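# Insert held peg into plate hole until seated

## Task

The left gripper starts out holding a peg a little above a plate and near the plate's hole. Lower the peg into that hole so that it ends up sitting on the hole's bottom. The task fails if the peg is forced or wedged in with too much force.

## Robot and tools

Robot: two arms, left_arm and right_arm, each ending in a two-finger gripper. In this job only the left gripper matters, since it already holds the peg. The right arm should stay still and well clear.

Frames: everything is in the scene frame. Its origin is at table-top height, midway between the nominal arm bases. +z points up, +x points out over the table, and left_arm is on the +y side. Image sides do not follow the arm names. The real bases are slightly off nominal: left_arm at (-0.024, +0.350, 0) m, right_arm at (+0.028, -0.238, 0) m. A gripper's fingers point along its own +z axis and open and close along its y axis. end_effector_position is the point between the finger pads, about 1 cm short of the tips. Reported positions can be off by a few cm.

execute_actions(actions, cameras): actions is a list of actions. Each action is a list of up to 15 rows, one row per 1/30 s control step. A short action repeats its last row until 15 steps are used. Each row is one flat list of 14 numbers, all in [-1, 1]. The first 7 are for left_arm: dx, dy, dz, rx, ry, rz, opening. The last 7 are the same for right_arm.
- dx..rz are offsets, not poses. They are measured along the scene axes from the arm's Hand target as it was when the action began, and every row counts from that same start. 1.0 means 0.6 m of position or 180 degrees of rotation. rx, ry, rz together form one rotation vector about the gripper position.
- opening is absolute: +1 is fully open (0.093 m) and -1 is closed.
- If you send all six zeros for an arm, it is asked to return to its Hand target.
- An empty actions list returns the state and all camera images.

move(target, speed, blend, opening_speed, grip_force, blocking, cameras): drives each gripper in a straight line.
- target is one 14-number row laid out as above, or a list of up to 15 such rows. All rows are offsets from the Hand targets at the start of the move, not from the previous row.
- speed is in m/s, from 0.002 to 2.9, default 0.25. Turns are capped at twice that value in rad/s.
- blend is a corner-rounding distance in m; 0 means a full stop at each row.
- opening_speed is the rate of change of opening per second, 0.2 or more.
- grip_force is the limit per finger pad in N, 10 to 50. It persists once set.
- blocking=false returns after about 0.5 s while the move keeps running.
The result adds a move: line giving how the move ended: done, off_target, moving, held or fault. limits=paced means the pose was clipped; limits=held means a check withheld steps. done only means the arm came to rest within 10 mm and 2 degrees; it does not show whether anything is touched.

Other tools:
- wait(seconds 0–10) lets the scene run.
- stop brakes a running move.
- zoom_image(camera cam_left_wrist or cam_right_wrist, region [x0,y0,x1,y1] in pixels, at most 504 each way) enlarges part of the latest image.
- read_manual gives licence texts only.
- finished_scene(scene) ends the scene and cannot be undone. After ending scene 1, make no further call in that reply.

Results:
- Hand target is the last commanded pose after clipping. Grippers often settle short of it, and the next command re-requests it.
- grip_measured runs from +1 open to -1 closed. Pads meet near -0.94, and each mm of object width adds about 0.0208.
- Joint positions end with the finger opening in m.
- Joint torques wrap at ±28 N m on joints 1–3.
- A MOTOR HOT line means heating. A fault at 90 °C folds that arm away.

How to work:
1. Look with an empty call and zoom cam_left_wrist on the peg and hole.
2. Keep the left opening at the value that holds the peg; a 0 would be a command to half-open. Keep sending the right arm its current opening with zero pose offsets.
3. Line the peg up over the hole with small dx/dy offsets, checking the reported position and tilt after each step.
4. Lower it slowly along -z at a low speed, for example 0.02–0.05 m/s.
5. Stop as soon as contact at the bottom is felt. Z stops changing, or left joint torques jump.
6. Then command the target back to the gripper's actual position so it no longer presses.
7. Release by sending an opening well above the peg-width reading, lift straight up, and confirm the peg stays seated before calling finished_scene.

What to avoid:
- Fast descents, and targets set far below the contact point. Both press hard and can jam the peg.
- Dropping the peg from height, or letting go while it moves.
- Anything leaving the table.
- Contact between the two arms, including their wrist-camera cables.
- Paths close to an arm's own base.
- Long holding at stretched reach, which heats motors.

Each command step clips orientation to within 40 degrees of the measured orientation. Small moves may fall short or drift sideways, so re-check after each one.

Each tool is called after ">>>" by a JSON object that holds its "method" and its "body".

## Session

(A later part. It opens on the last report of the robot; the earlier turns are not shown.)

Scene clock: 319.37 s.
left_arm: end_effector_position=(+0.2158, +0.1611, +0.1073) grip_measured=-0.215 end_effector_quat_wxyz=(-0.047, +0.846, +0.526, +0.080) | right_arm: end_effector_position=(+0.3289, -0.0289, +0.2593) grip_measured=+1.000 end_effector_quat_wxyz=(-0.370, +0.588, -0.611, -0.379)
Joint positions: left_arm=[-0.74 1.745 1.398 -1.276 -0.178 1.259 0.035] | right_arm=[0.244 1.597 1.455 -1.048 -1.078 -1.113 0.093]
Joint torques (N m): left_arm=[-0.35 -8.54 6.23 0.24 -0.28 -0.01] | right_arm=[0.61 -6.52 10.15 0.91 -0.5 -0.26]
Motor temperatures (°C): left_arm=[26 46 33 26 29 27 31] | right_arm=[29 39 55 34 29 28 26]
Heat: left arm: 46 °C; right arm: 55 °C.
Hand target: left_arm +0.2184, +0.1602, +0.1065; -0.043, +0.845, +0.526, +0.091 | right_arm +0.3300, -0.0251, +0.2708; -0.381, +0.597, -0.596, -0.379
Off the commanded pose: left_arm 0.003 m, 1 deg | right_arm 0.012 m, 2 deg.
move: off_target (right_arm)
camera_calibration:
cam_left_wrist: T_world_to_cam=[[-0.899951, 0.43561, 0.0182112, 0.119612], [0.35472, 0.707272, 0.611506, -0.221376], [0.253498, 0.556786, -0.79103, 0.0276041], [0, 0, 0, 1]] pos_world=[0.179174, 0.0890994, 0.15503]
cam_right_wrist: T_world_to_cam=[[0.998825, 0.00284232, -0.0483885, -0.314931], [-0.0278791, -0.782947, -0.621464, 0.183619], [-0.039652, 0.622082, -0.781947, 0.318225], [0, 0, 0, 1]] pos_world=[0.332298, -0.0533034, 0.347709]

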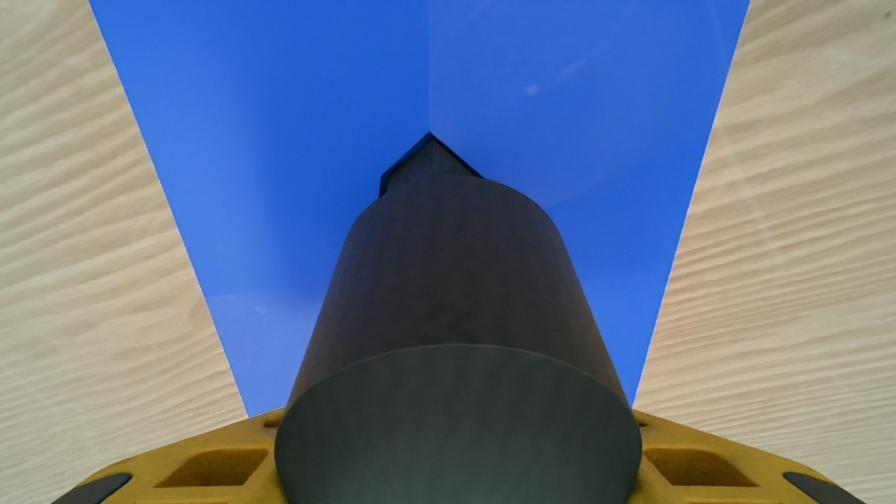

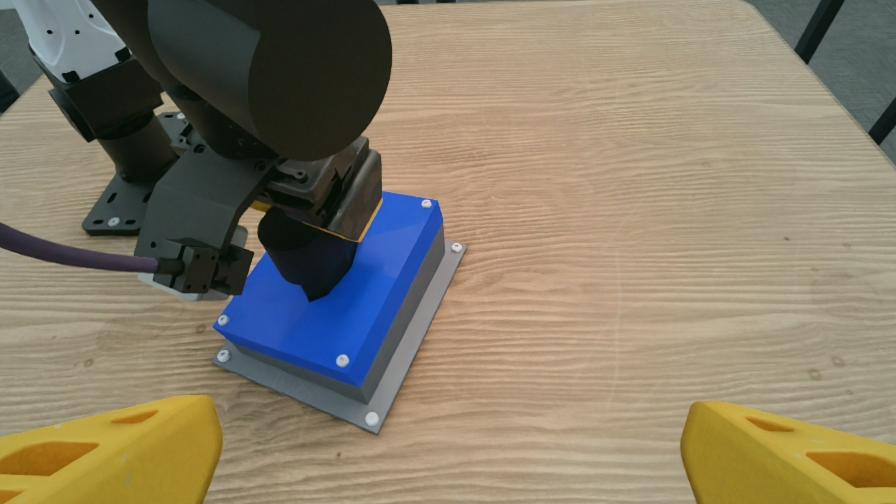

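>>> {"method": "move", "body": {"target": [0,0,-0.01,0,0,0,-0.933338,0,0,0,0,0,0,1], "speed": 0.03, "cameras": ["cam_right_wrist","cam_left_wrist"]}}

>>> {"method": "zoom_image", "body": {"camera": "cam_right_wrist", "region": [280, 230, 380, 310]}}

>>> {"method": "zoom_image", "body": {"camera": "cam_left_wrist", "region": [350, 80, 590, 220]}}

Scene clock: 331.57 s.
left_arm: end_effector_position=(+0.2159, +0.1612, +0.1021) grip_measured=-0.215 end_effector_quat_wxyz=(-0.045, +0.845, +0.526, +0.081) | right_arm: end_effector_position=(+0.3289, -0.0289, +0.2593) grip_measured=+1.000 end_effector_quat_wxyz=(-0.370, +0.588, -0.611, -0.379)
Joint positions: left_arm=[-0.74 1.745 1.377 -1.252 -0.179 1.259 0.035] | right_arm=[0.244 1.597 1.455 -1.048 -1.078 -1.113 0.093]
Joint torques (N m): left_arm=[-0.36 -8.27 6.23 0.35 -0.28 -0.01] | right_arm=[0.64 -6.49 10.13 0.91 -0.49 -0.27]
Motor temperatures (°C): left_arm=[26 46 32 26 29 27 31] | right_arm=[29 39 55 34 29 28 26]
Heat: left arm: 46 °C; right arm: 55 °C.
Hand target: left_arm +0.2184, +0.1602, +0.1005; -0.043, +0.845, +0.526, +0.091 | right_arm +0.3300, -0.0251, +0.2708; -0.381, +0.597, -0.596, -0.379
Off the commanded pose: left_arm 0.003 m, 1 deg | right_arm 0.012 m, 2 deg.
move: off_target (right_arm)
camera_calibration:
cam_left_wrist: T_world_to_cam=[[-0.900024, 0.43556, 0.0156057, 0.120067], [0.353335, 0.708218, 0.611213, -0.218118], [0.255168, 0.55562, -0.791312, 0.0233573], [0, 0, 0, 1]] pos_world=[0.179172, 0.089201, 0.149926]
cam_right_wrist: T_world_to_cam=[[0.998825, 0.00284232, -0.0483885, -0.314931], [-0.0278791, -0.782947, -0.621464, 0.183619], [-0.039652, 0.622082, -0.781947, 0.318225], [0, 0, 0, 1]] pos_world=[0.332298, -0.0533034, 0.347709]

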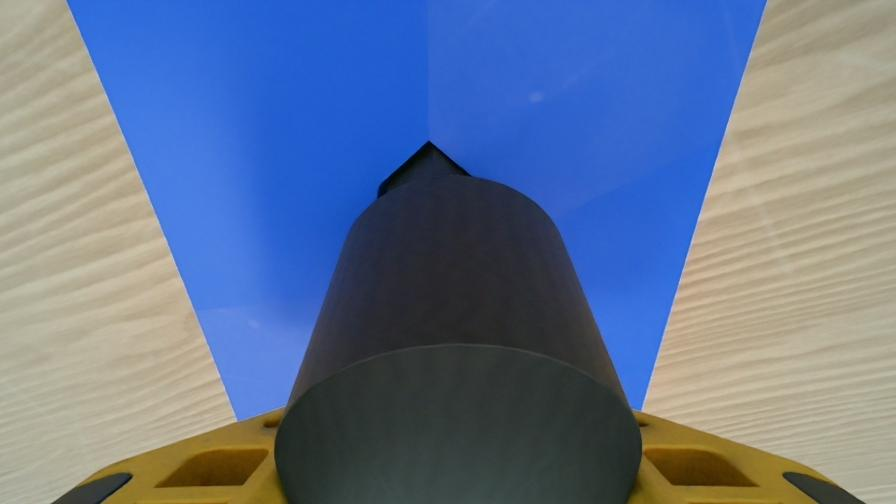

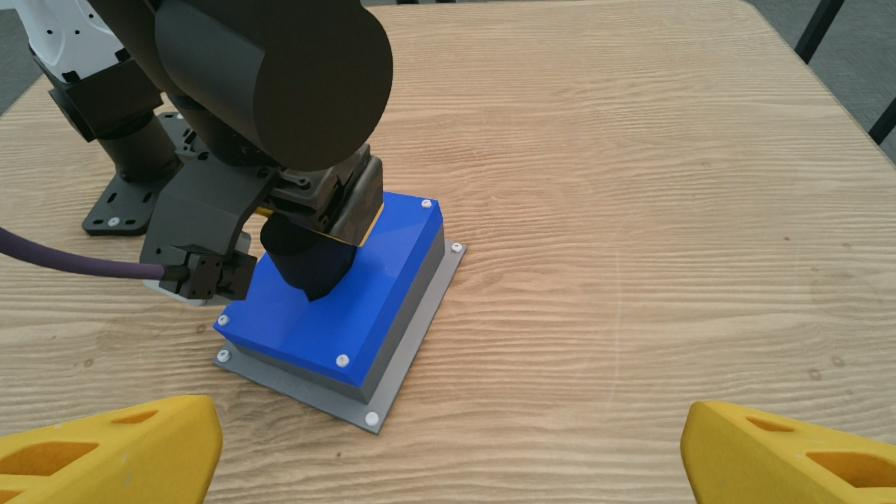

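Scaled by 5.040 from the camera's 896x504 image, which has a finer 1280x720 frame.

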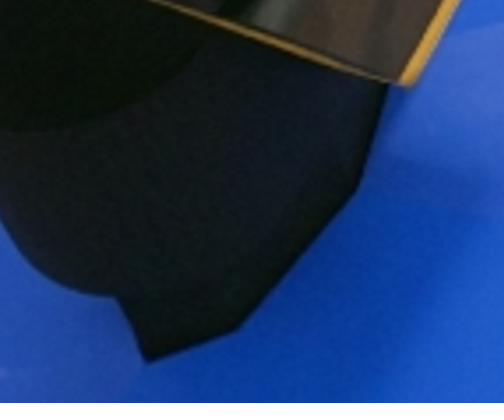

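Scaled by 2.100 from the camera's 896x504 image, which has a finer 1280x720 frame.

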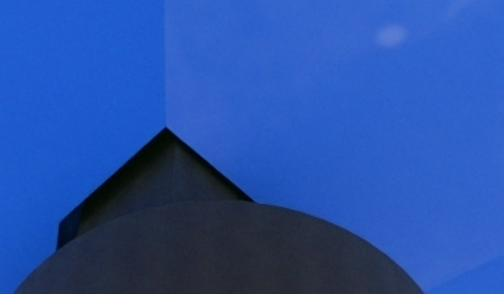

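>>> {"method": "move", "body": {"target": [0.0015,0.0005,-0.01,0,0,0,-0.933338,0,0,0,0,0,0,1], "speed": 0.03}}

>>> {"method": "move", "body": {"target": [0,0,-0.008,0,0,0,-0.933338,0,0,0,0,0,0,1], "speed": 0.03, "cameras": ["cam_right_wrist","cam_left_wrist"]}}

>>> {"method": "zoom_image", "body": {"camera": "cam_right_wrist", "region": [280, 230, 380, 310]}}

>>> {"method": "zoom_image", "body": {"camera": "cam_left_wrist", "region": [350, 80, 590, 220]}}

Scene clock: 340.33 s.
left_arm: end_effector_position=(+0.2164, +0.1610, +0.0974) grip_measured=-0.215 end_effector_quat_wxyz=(-0.043, +0.845, +0.526, +0.082) | right_arm: end_effector_position=(+0.3289, -0.0289, +0.2593) grip_measured=+1.000 end_effector_quat_wxyz=(-0.370, +0.588, -0.611, -0.379)
Joint positions: left_arm=[-0.74 1.745 1.358 -1.229 -0.18 1.259 0.035] | right_arm=[0.244 1.597 1.455 -1.048 -1.078 -1.113 0.093]
Joint torques (N m): left_arm=[-0.1 -7.86 6.22 0.32 -0.27 0.03] | right_arm=[0.66 -6.57 10.14 0.92 -0.49 -0.27]
Motor temperatures (°C): left_arm=[26 46 32 26 29 27 31] | right_arm=[29 40 55 34 29 28 26]
Heat: left arm: 46 °C; right arm: 55 °C.
Hand target: left_arm +0.2193, +0.1606, +0.0944; -0.043, +0.845, +0.526, +0.091 | right_arm +0.3300, -0.0251, +0.2708; -0.381, +0.597, -0.596, -0.379
Off the commanded pose: left_arm 0.004 m, 1 deg | right_arm 0.012 m, 2 deg.
move: off_target (right_arm)

Scene clock: 341.07 s.
left_arm: end_effector_position=(+0.2164, +0.1611, +0.0932) grip_measured=-0.215 end_effector_quat_wxyz=(-0.043, +0.845, +0.527, +0.082) | right_arm: end_effector_position=(+0.3289, -0.0289, +0.2593) grip_measured=+1.000 end_effector_quat_wxyz=(-0.370, +0.588, -0.611, -0.379)
Joint positions: left_arm=[-0.74 1.747 1.344 -1.213 -0.181 1.257 0.035] | right_arm=[0.244 1.597 1.455 -1.048 -1.078 -1.113 0.093]
Joint torques (N m): left_arm=[-0.1 -7.8 6.06 0.35 -0.26 0.05] | right_arm=[0.64 -6.52 10.19 0.92 -0.5 -0.26]
Motor temperatures (°C): left_arm=[26 46 32 26 29 27 31] | right_arm=[29 40 55 34 29 28 26]
Heat: left arm: 46 °C; right arm: 55 °C.
Hand target: left_arm +0.2192, +0.1605, +0.0896; -0.043, +0.845, +0.526, +0.091 | right_arm +0.3300, -0.0251, +0.2708; -0.381, +0.597, -0.596, -0.379
Off the commanded pose: left_arm 0.005 m, 1 deg | right_arm 0.012 m, 2 deg.
move: off_target (right_arm)
camera_calibration:
cam_left_wrist: T_world_to_cam=[[-0.901167, 0.433354, 0.0101276, 0.121826], [0.348461, 0.710338, 0.611551, -0.212205], [0.257824, 0.554639, -0.79114, 0.0157673], [0, 0, 0, 1]] pos_world=[0.179666, 0.089198, 0.141014]
cam_right_wrist: T_world_to_cam=[[0.998825, 0.00284232, -0.0483885, -0.314931], [-0.0278791, -0.782947, -0.621464, 0.183619], [-0.039652, 0.622082, -0.781947, 0.318225], [0, 0, 0, 1]] pos_world=[0.332298, -0.0533034, 0.347709]

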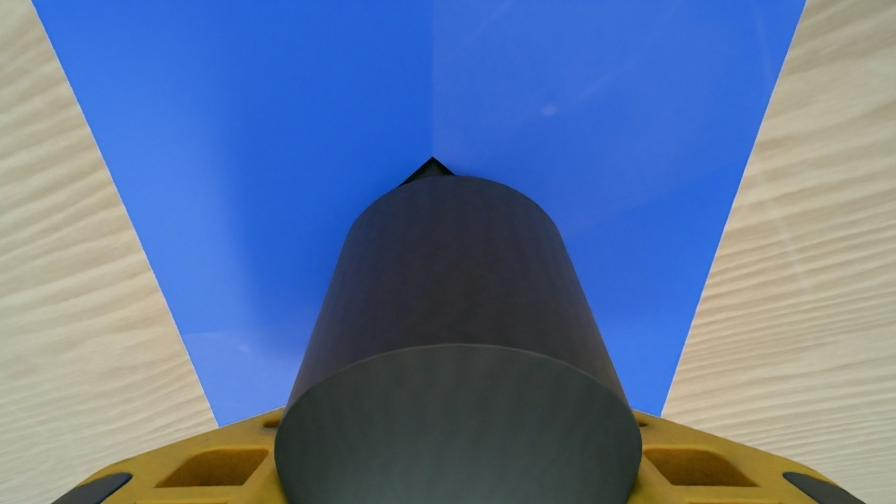

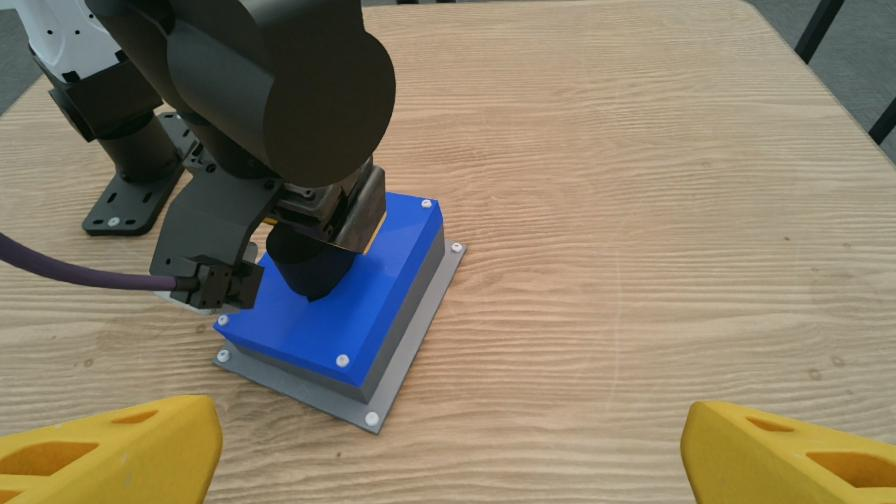

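Scaled by 5.040 from the camera's 896x504 image, which has a finer 1280x720 frame.

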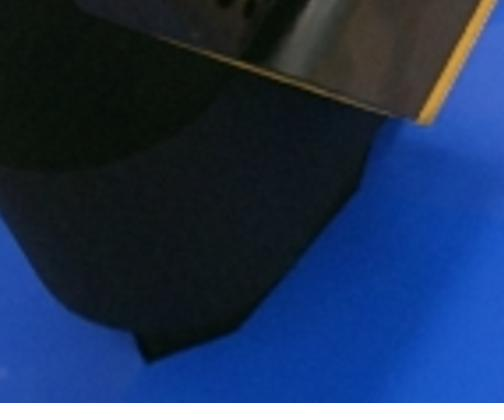

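Scaled by 2.100 from the camera's 896x504 image, which has a finer 1280x720 frame.

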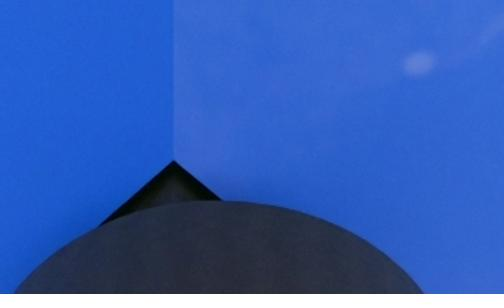

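>>> {"method": "move", "body": {"target": [0,0,-0.005,0,0,0,-0.933338,0,0,0,0,0,0,1], "speed": 0.03}}

>>> {"method": "move", "body": {"target": [0,0,-0.004,0,0,0,-0.933338,0,0,0,0,0,0,1], "speed": 0.03, "cameras": ["cam_right_wrist"]}}

>>> {"method": "zoom_image", "body": {"camera": "cam_right_wrist", "region": [280, 230, 380, 310]}}

Scene clock: 347.97 s.
left_arm: end_effector_position=(+0.2164, +0.1612, +0.0914) grip_measured=-0.215 end_effector_quat_wxyz=(-0.043, +0.844, +0.529, +0.083) | right_arm: end_effector_position=(+0.3289, -0.0289, +0.2593) grip_measured=+1.000 end_effector_quat_wxyz=(-0.370, +0.588, -0.611, -0.379)
Joint positions: left_arm=[-0.74 1.747 1.337 -1.204 -0.181 1.254 0.035] | right_arm=[0.244 1.597 1.455 -1.048 -1.078 -1.113 0.093]
Joint torques (N m): left_arm=[-0.13 -7.61 5.86 0.38 -0.26 0.09] | right_arm=[0.62 -6.5 10.19 0.93 -0.52 -0.25]
Motor temperatures (°C): left_arm=[26 45 32 26 29 27 31] | right_arm=[29 40 56 34 29 28 26]
Heat: left arm: 45 °C; right arm: 56 °C.
Hand target: left_arm +0.2192, +0.1606, +0.0866; -0.044, +0.845, +0.526, +0.091 | right_arm +0.3300, -0.0251, +0.2708; -0.381, +0.597, -0.596, -0.379
Off the commanded pose: left_arm 0.006 m, 1 deg | right_arm 0.012 m, 2 deg.
move: off_target (right_arm)

Scene clock: 348.67 s.
left_arm: end_effector_position=(+0.2169, +0.1616, +0.0911) grip_measured=-0.215 end_effector_quat_wxyz=(-0.043, +0.843, +0.529, +0.084) | right_arm: end_effector_position=(+0.3289, -0.0289, +0.2593) grip_measured=+1.000 end_effector_quat_wxyz=(-0.370, +0.588, -0.611, -0.379)
Joint positions: left_arm=[-0.74 1.747 1.335 -1.202 -0.185 1.252 0.035] | right_arm=[0.244 1.597 1.455 -1.048 -1.078 -1.113 0.093]
Joint torques (N m): left_arm=[-0.13 -7.46 5.38 0.46 -0.24 0.11] | right_arm=[0.61 -6.54 10.14 0.93 -0.51 -0.26]
Motor temperatures (°C): left_arm=[26 45 32 26 29 27 31] | right_arm=[29 40 56 34 29 28 26]
Heat: left arm: 45 °C; right arm: 56 °C.
Hand target: left_arm +0.2193, +0.1605, +0.0842; -0.043, +0.845, +0.526, +0.091 | right_arm +0.3300, -0.0251, +0.2708; -0.381, +0.597, -0.596, -0.379
Off the commanded pose: left_arm 0.007 m, 1 deg | right_arm 0.012 m, 2 deg.
move: off_target (right_arm)
camera_calibration:
cam_right_wrist: T_world_to_cam=[[0.998825, 0.00284232, -0.0483885, -0.314931], [-0.0278791, -0.782947, -0.621464, 0.183619], [-0.039652, 0.622082, -0.781947, 0.318225], [0, 0, 0, 1]] pos_world=[0.332298, -0.0533034, 0.347709]
Images, in order (width x height): cam_right_wrist 896x504.

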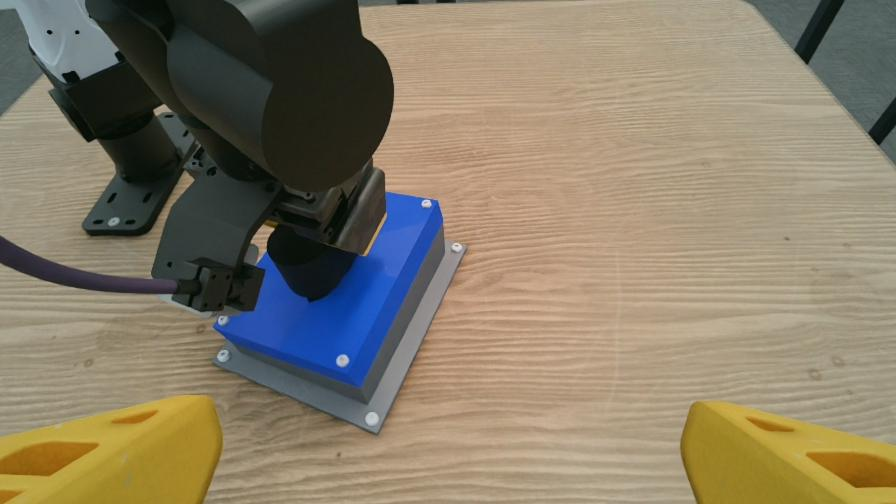

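Scaled by 5.040 from the camera's 896x504 image, which has a finer 1280x720 frame.

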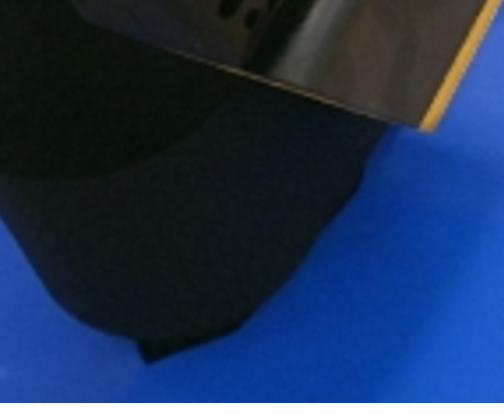

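Bottomed at z≈0.0911. Relieve, open, retract.

>>> {"method": "move", "body": {"target": [[0,0,0.008,0,0,0,-0.933338,0,0,0,0,0,0,1],[0,0,0.008,0,0,0,0.3,0,0,0,0,0,0,1]], "speed": 0.03, "opening_speed": 0.8}}

>>> {"method": "move", "body": {"target": [0,0,0.17,0,0,0,0.5,0,0,0,0,0,0,1], "speed": 0.12, "cameras": ["cam_right_wrist"]}}

>>> {"method": "zoom_image", "body": {"camera": "cam_right_wrist", "region": [250, 190, 410, 310]}}

Scene clock: 359.87 s.
left_arm: end_effector_position=(+0.2170, +0.1618, +0.0909) grip_measured=+0.297 end_effector_quat_wxyz=(-0.043, +0.843, +0.529, +0.085) | right_arm: end_effector_position=(+0.3289, -0.0289, +0.2593) grip_measured=+1.000 end_effector_quat_wxyz=(-0.370, +0.588, -0.611, -0.379)
Joint positions: left_arm=[-0.74 1.748 1.335 -1.202 -0.186 1.252 0.059] | right_arm=[0.244 1.597 1.455 -1.048 -1.078 -1.113 0.093]
Joint torques (N m): left_arm=[-0.1 -7.8 6.71 0.26 -0.21 0.11] | right_arm=[0.61 -6.5 10.11 0.91 -0.49 -0.26]
Motor temperatures (°C): left_arm=[26 44 32 26 29 27 31] | right_arm=[29 40 56 34 29 28 26]
Heat: left arm: 44 °C; right arm: 56 °C.
Hand target: left_arm +0.2193, +0.1605, +0.0890; -0.043, +0.845, +0.526, +0.091 | right_arm +0.3300, -0.0251, +0.2708; -0.381, +0.597, -0.596, -0.379
Off the commanded pose: left_arm 0.003 m, 1 deg | right_arm 0.012 m, 2 deg.
move: off_target (right_arm)

Scene clock: 361.43 s.
left_arm: end_effector_position=(+0.2194, +0.1595, +0.1871) grip_measured=+0.497 end_effector_quat_wxyz=(-0.033, +0.843, +0.530, +0.088) | right_arm: end_effector_position=(+0.3289, -0.0289, +0.2593) grip_measured=+1.000 end_effector_quat_wxyz=(-0.370, +0.588, -0.611, -0.379)
Joint positions: left_arm=[-0.74 1.748 1.72 -1.565 -0.186 1.252 0.069] | right_arm=[0.244 1.597 1.455 -1.048 -1.078 -1.113 0.093]
Joint torques (N m): left_arm=[-0.1 -8.16 8.03 0 -0.21 0.14] | right_arm=[0.64 -6.54 10.15 0.92 -0.5 -0.27]
Motor temperatures (°C): left_arm=[26 43 32 26 29 27 31] | right_arm=[29 40 56 34 29 28 26]
Heat: left arm: 43 °C; right arm: 56 °C.
Hand target: left_arm +0.2193, +0.1605, +0.1910; -0.043, +0.845, +0.526, +0.091 | right_arm +0.3300, -0.0251, +0.2708; -0.381, +0.597, -0.596, -0.379
Off the commanded pose: left_arm 0.004 m, 1 deg | right_arm 0.012 m, 2 deg.
joint sent to its limit (left arm) — joint 4 (wrist pitch), lower limit. The joint targets still meet the commanded pose.
move: off_target (right_arm)
camera_calibration:
cam_right_wrist: T_world_to_cam=[[0.998825, 0.00284232, -0.0483885, -0.314931], [-0.0278791, -0.782947, -0.621464, 0.183619], [-0.039652, 0.622082, -0.781947, 0.318225], [0, 0, 0, 1]] pos_world=[0.332298, -0.0533034, 0.347709]
Images, in order (width x height): cam_right_wrist 896x504.

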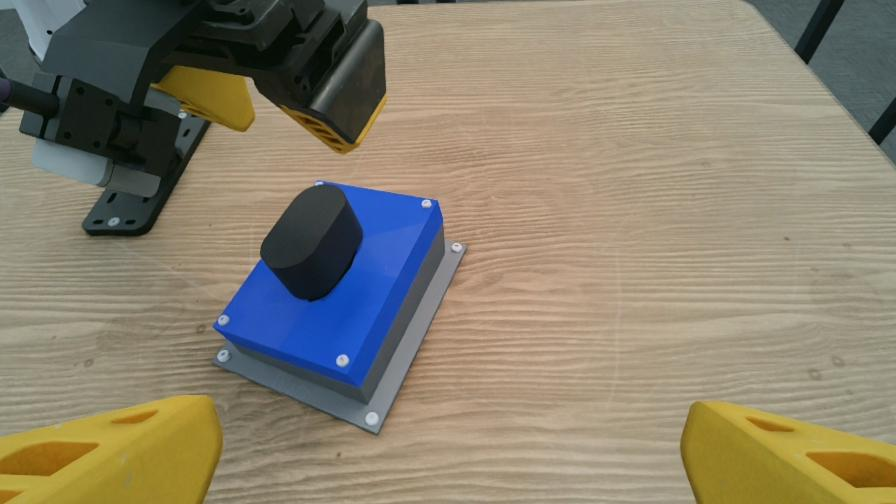

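Scaled by 3.150 from the camera's 896x504 image, which has a finer 1280x720 frame.

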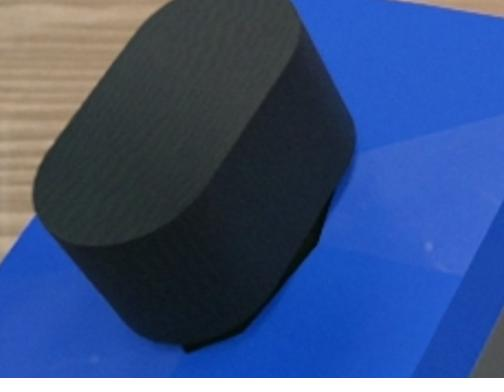

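>>> {"method": "zoom_image", "body": {"camera": "cam_right_wrist", "region": [290, 230, 370, 310]}}

>>> {"method": "wait", "body": {"seconds": 0, "cameras": ["cam_left_wrist"]}}

Scaled by 6.300 from the camera's 896x504 image, which has a finer 1280x720 frame.

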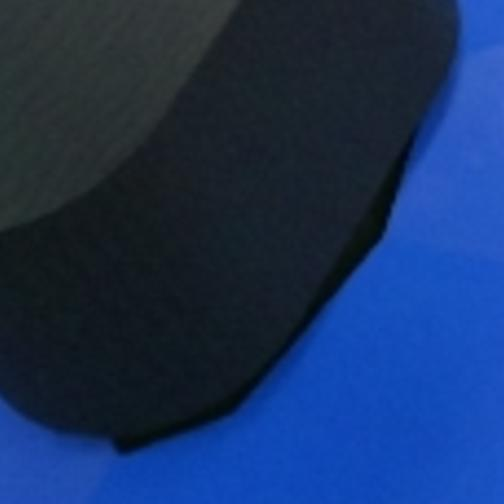

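Scene clock: 379.77 s.
left_arm: end_effector_position=(+0.2193, +0.1597, +0.1871) grip_measured=+0.497 end_effector_quat_wxyz=(-0.033, +0.843, +0.530, +0.088) | right_arm: end_effector_position=(+0.3289, -0.0289, +0.2593) grip_measured=+1.000 end_effector_quat_wxyz=(-0.370, +0.588, -0.611, -0.379)
Joint positions: left_arm=[-0.74 1.748 1.72 -1.566 -0.186 1.252 0.069] | right_arm=[0.244 1.597 1.455 -1.048 -1.078 -1.113 0.093]
Joint torques (N m): left_arm=[-0.1 -8.16 8.02 0.02 -0.21 0.14] | right_arm=[0.61 -6.49 10.14 0.91 -0.5 -0.25]
Motor temperatures (°C): left_arm=[26 42 33 26 29 27 30] | right_arm=[29 40 57 34 29 28 26]
Heat: left arm: 42 °C; right arm: 57 °C.
Hand target: left_arm +0.2192, +0.1606, +0.1910; -0.044, +0.845, +0.526, +0.091 | right_arm +0.3300, -0.0251, +0.2708; -0.381, +0.597, -0.596, -0.379
Tool commands: left_gripper/opening=+0.5 right_gripper/opening=+1.0
Off the commanded pose: left_arm 0.004 m, 1 deg | right_arm 0.012 m, 2 deg.
camera_calibration:
cam_left_wrist: T_world_to_cam=[[-0.903155, 0.429112, -0.0132256, 0.129534], [0.33266, 0.718962, 0.610271, -0.267228], [0.271383, 0.546769, -0.792083, 0.0885957], [0, 0, 0, 1]] pos_world=[0.181842, 0.0881012, 0.23497]
Images, in order (width x height): cam_left_wrist 896x504.

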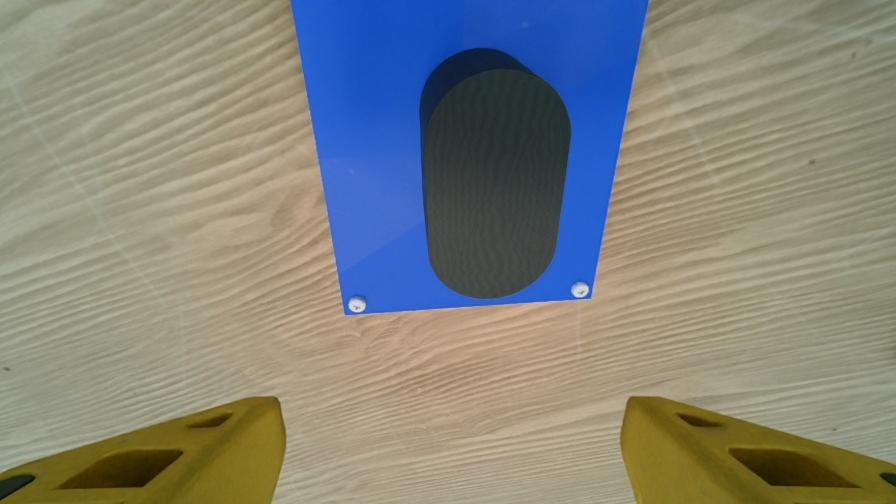

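>>> {"method": "finished_scene", "body": {"scene": 2}}

The scene is finished: the task was done.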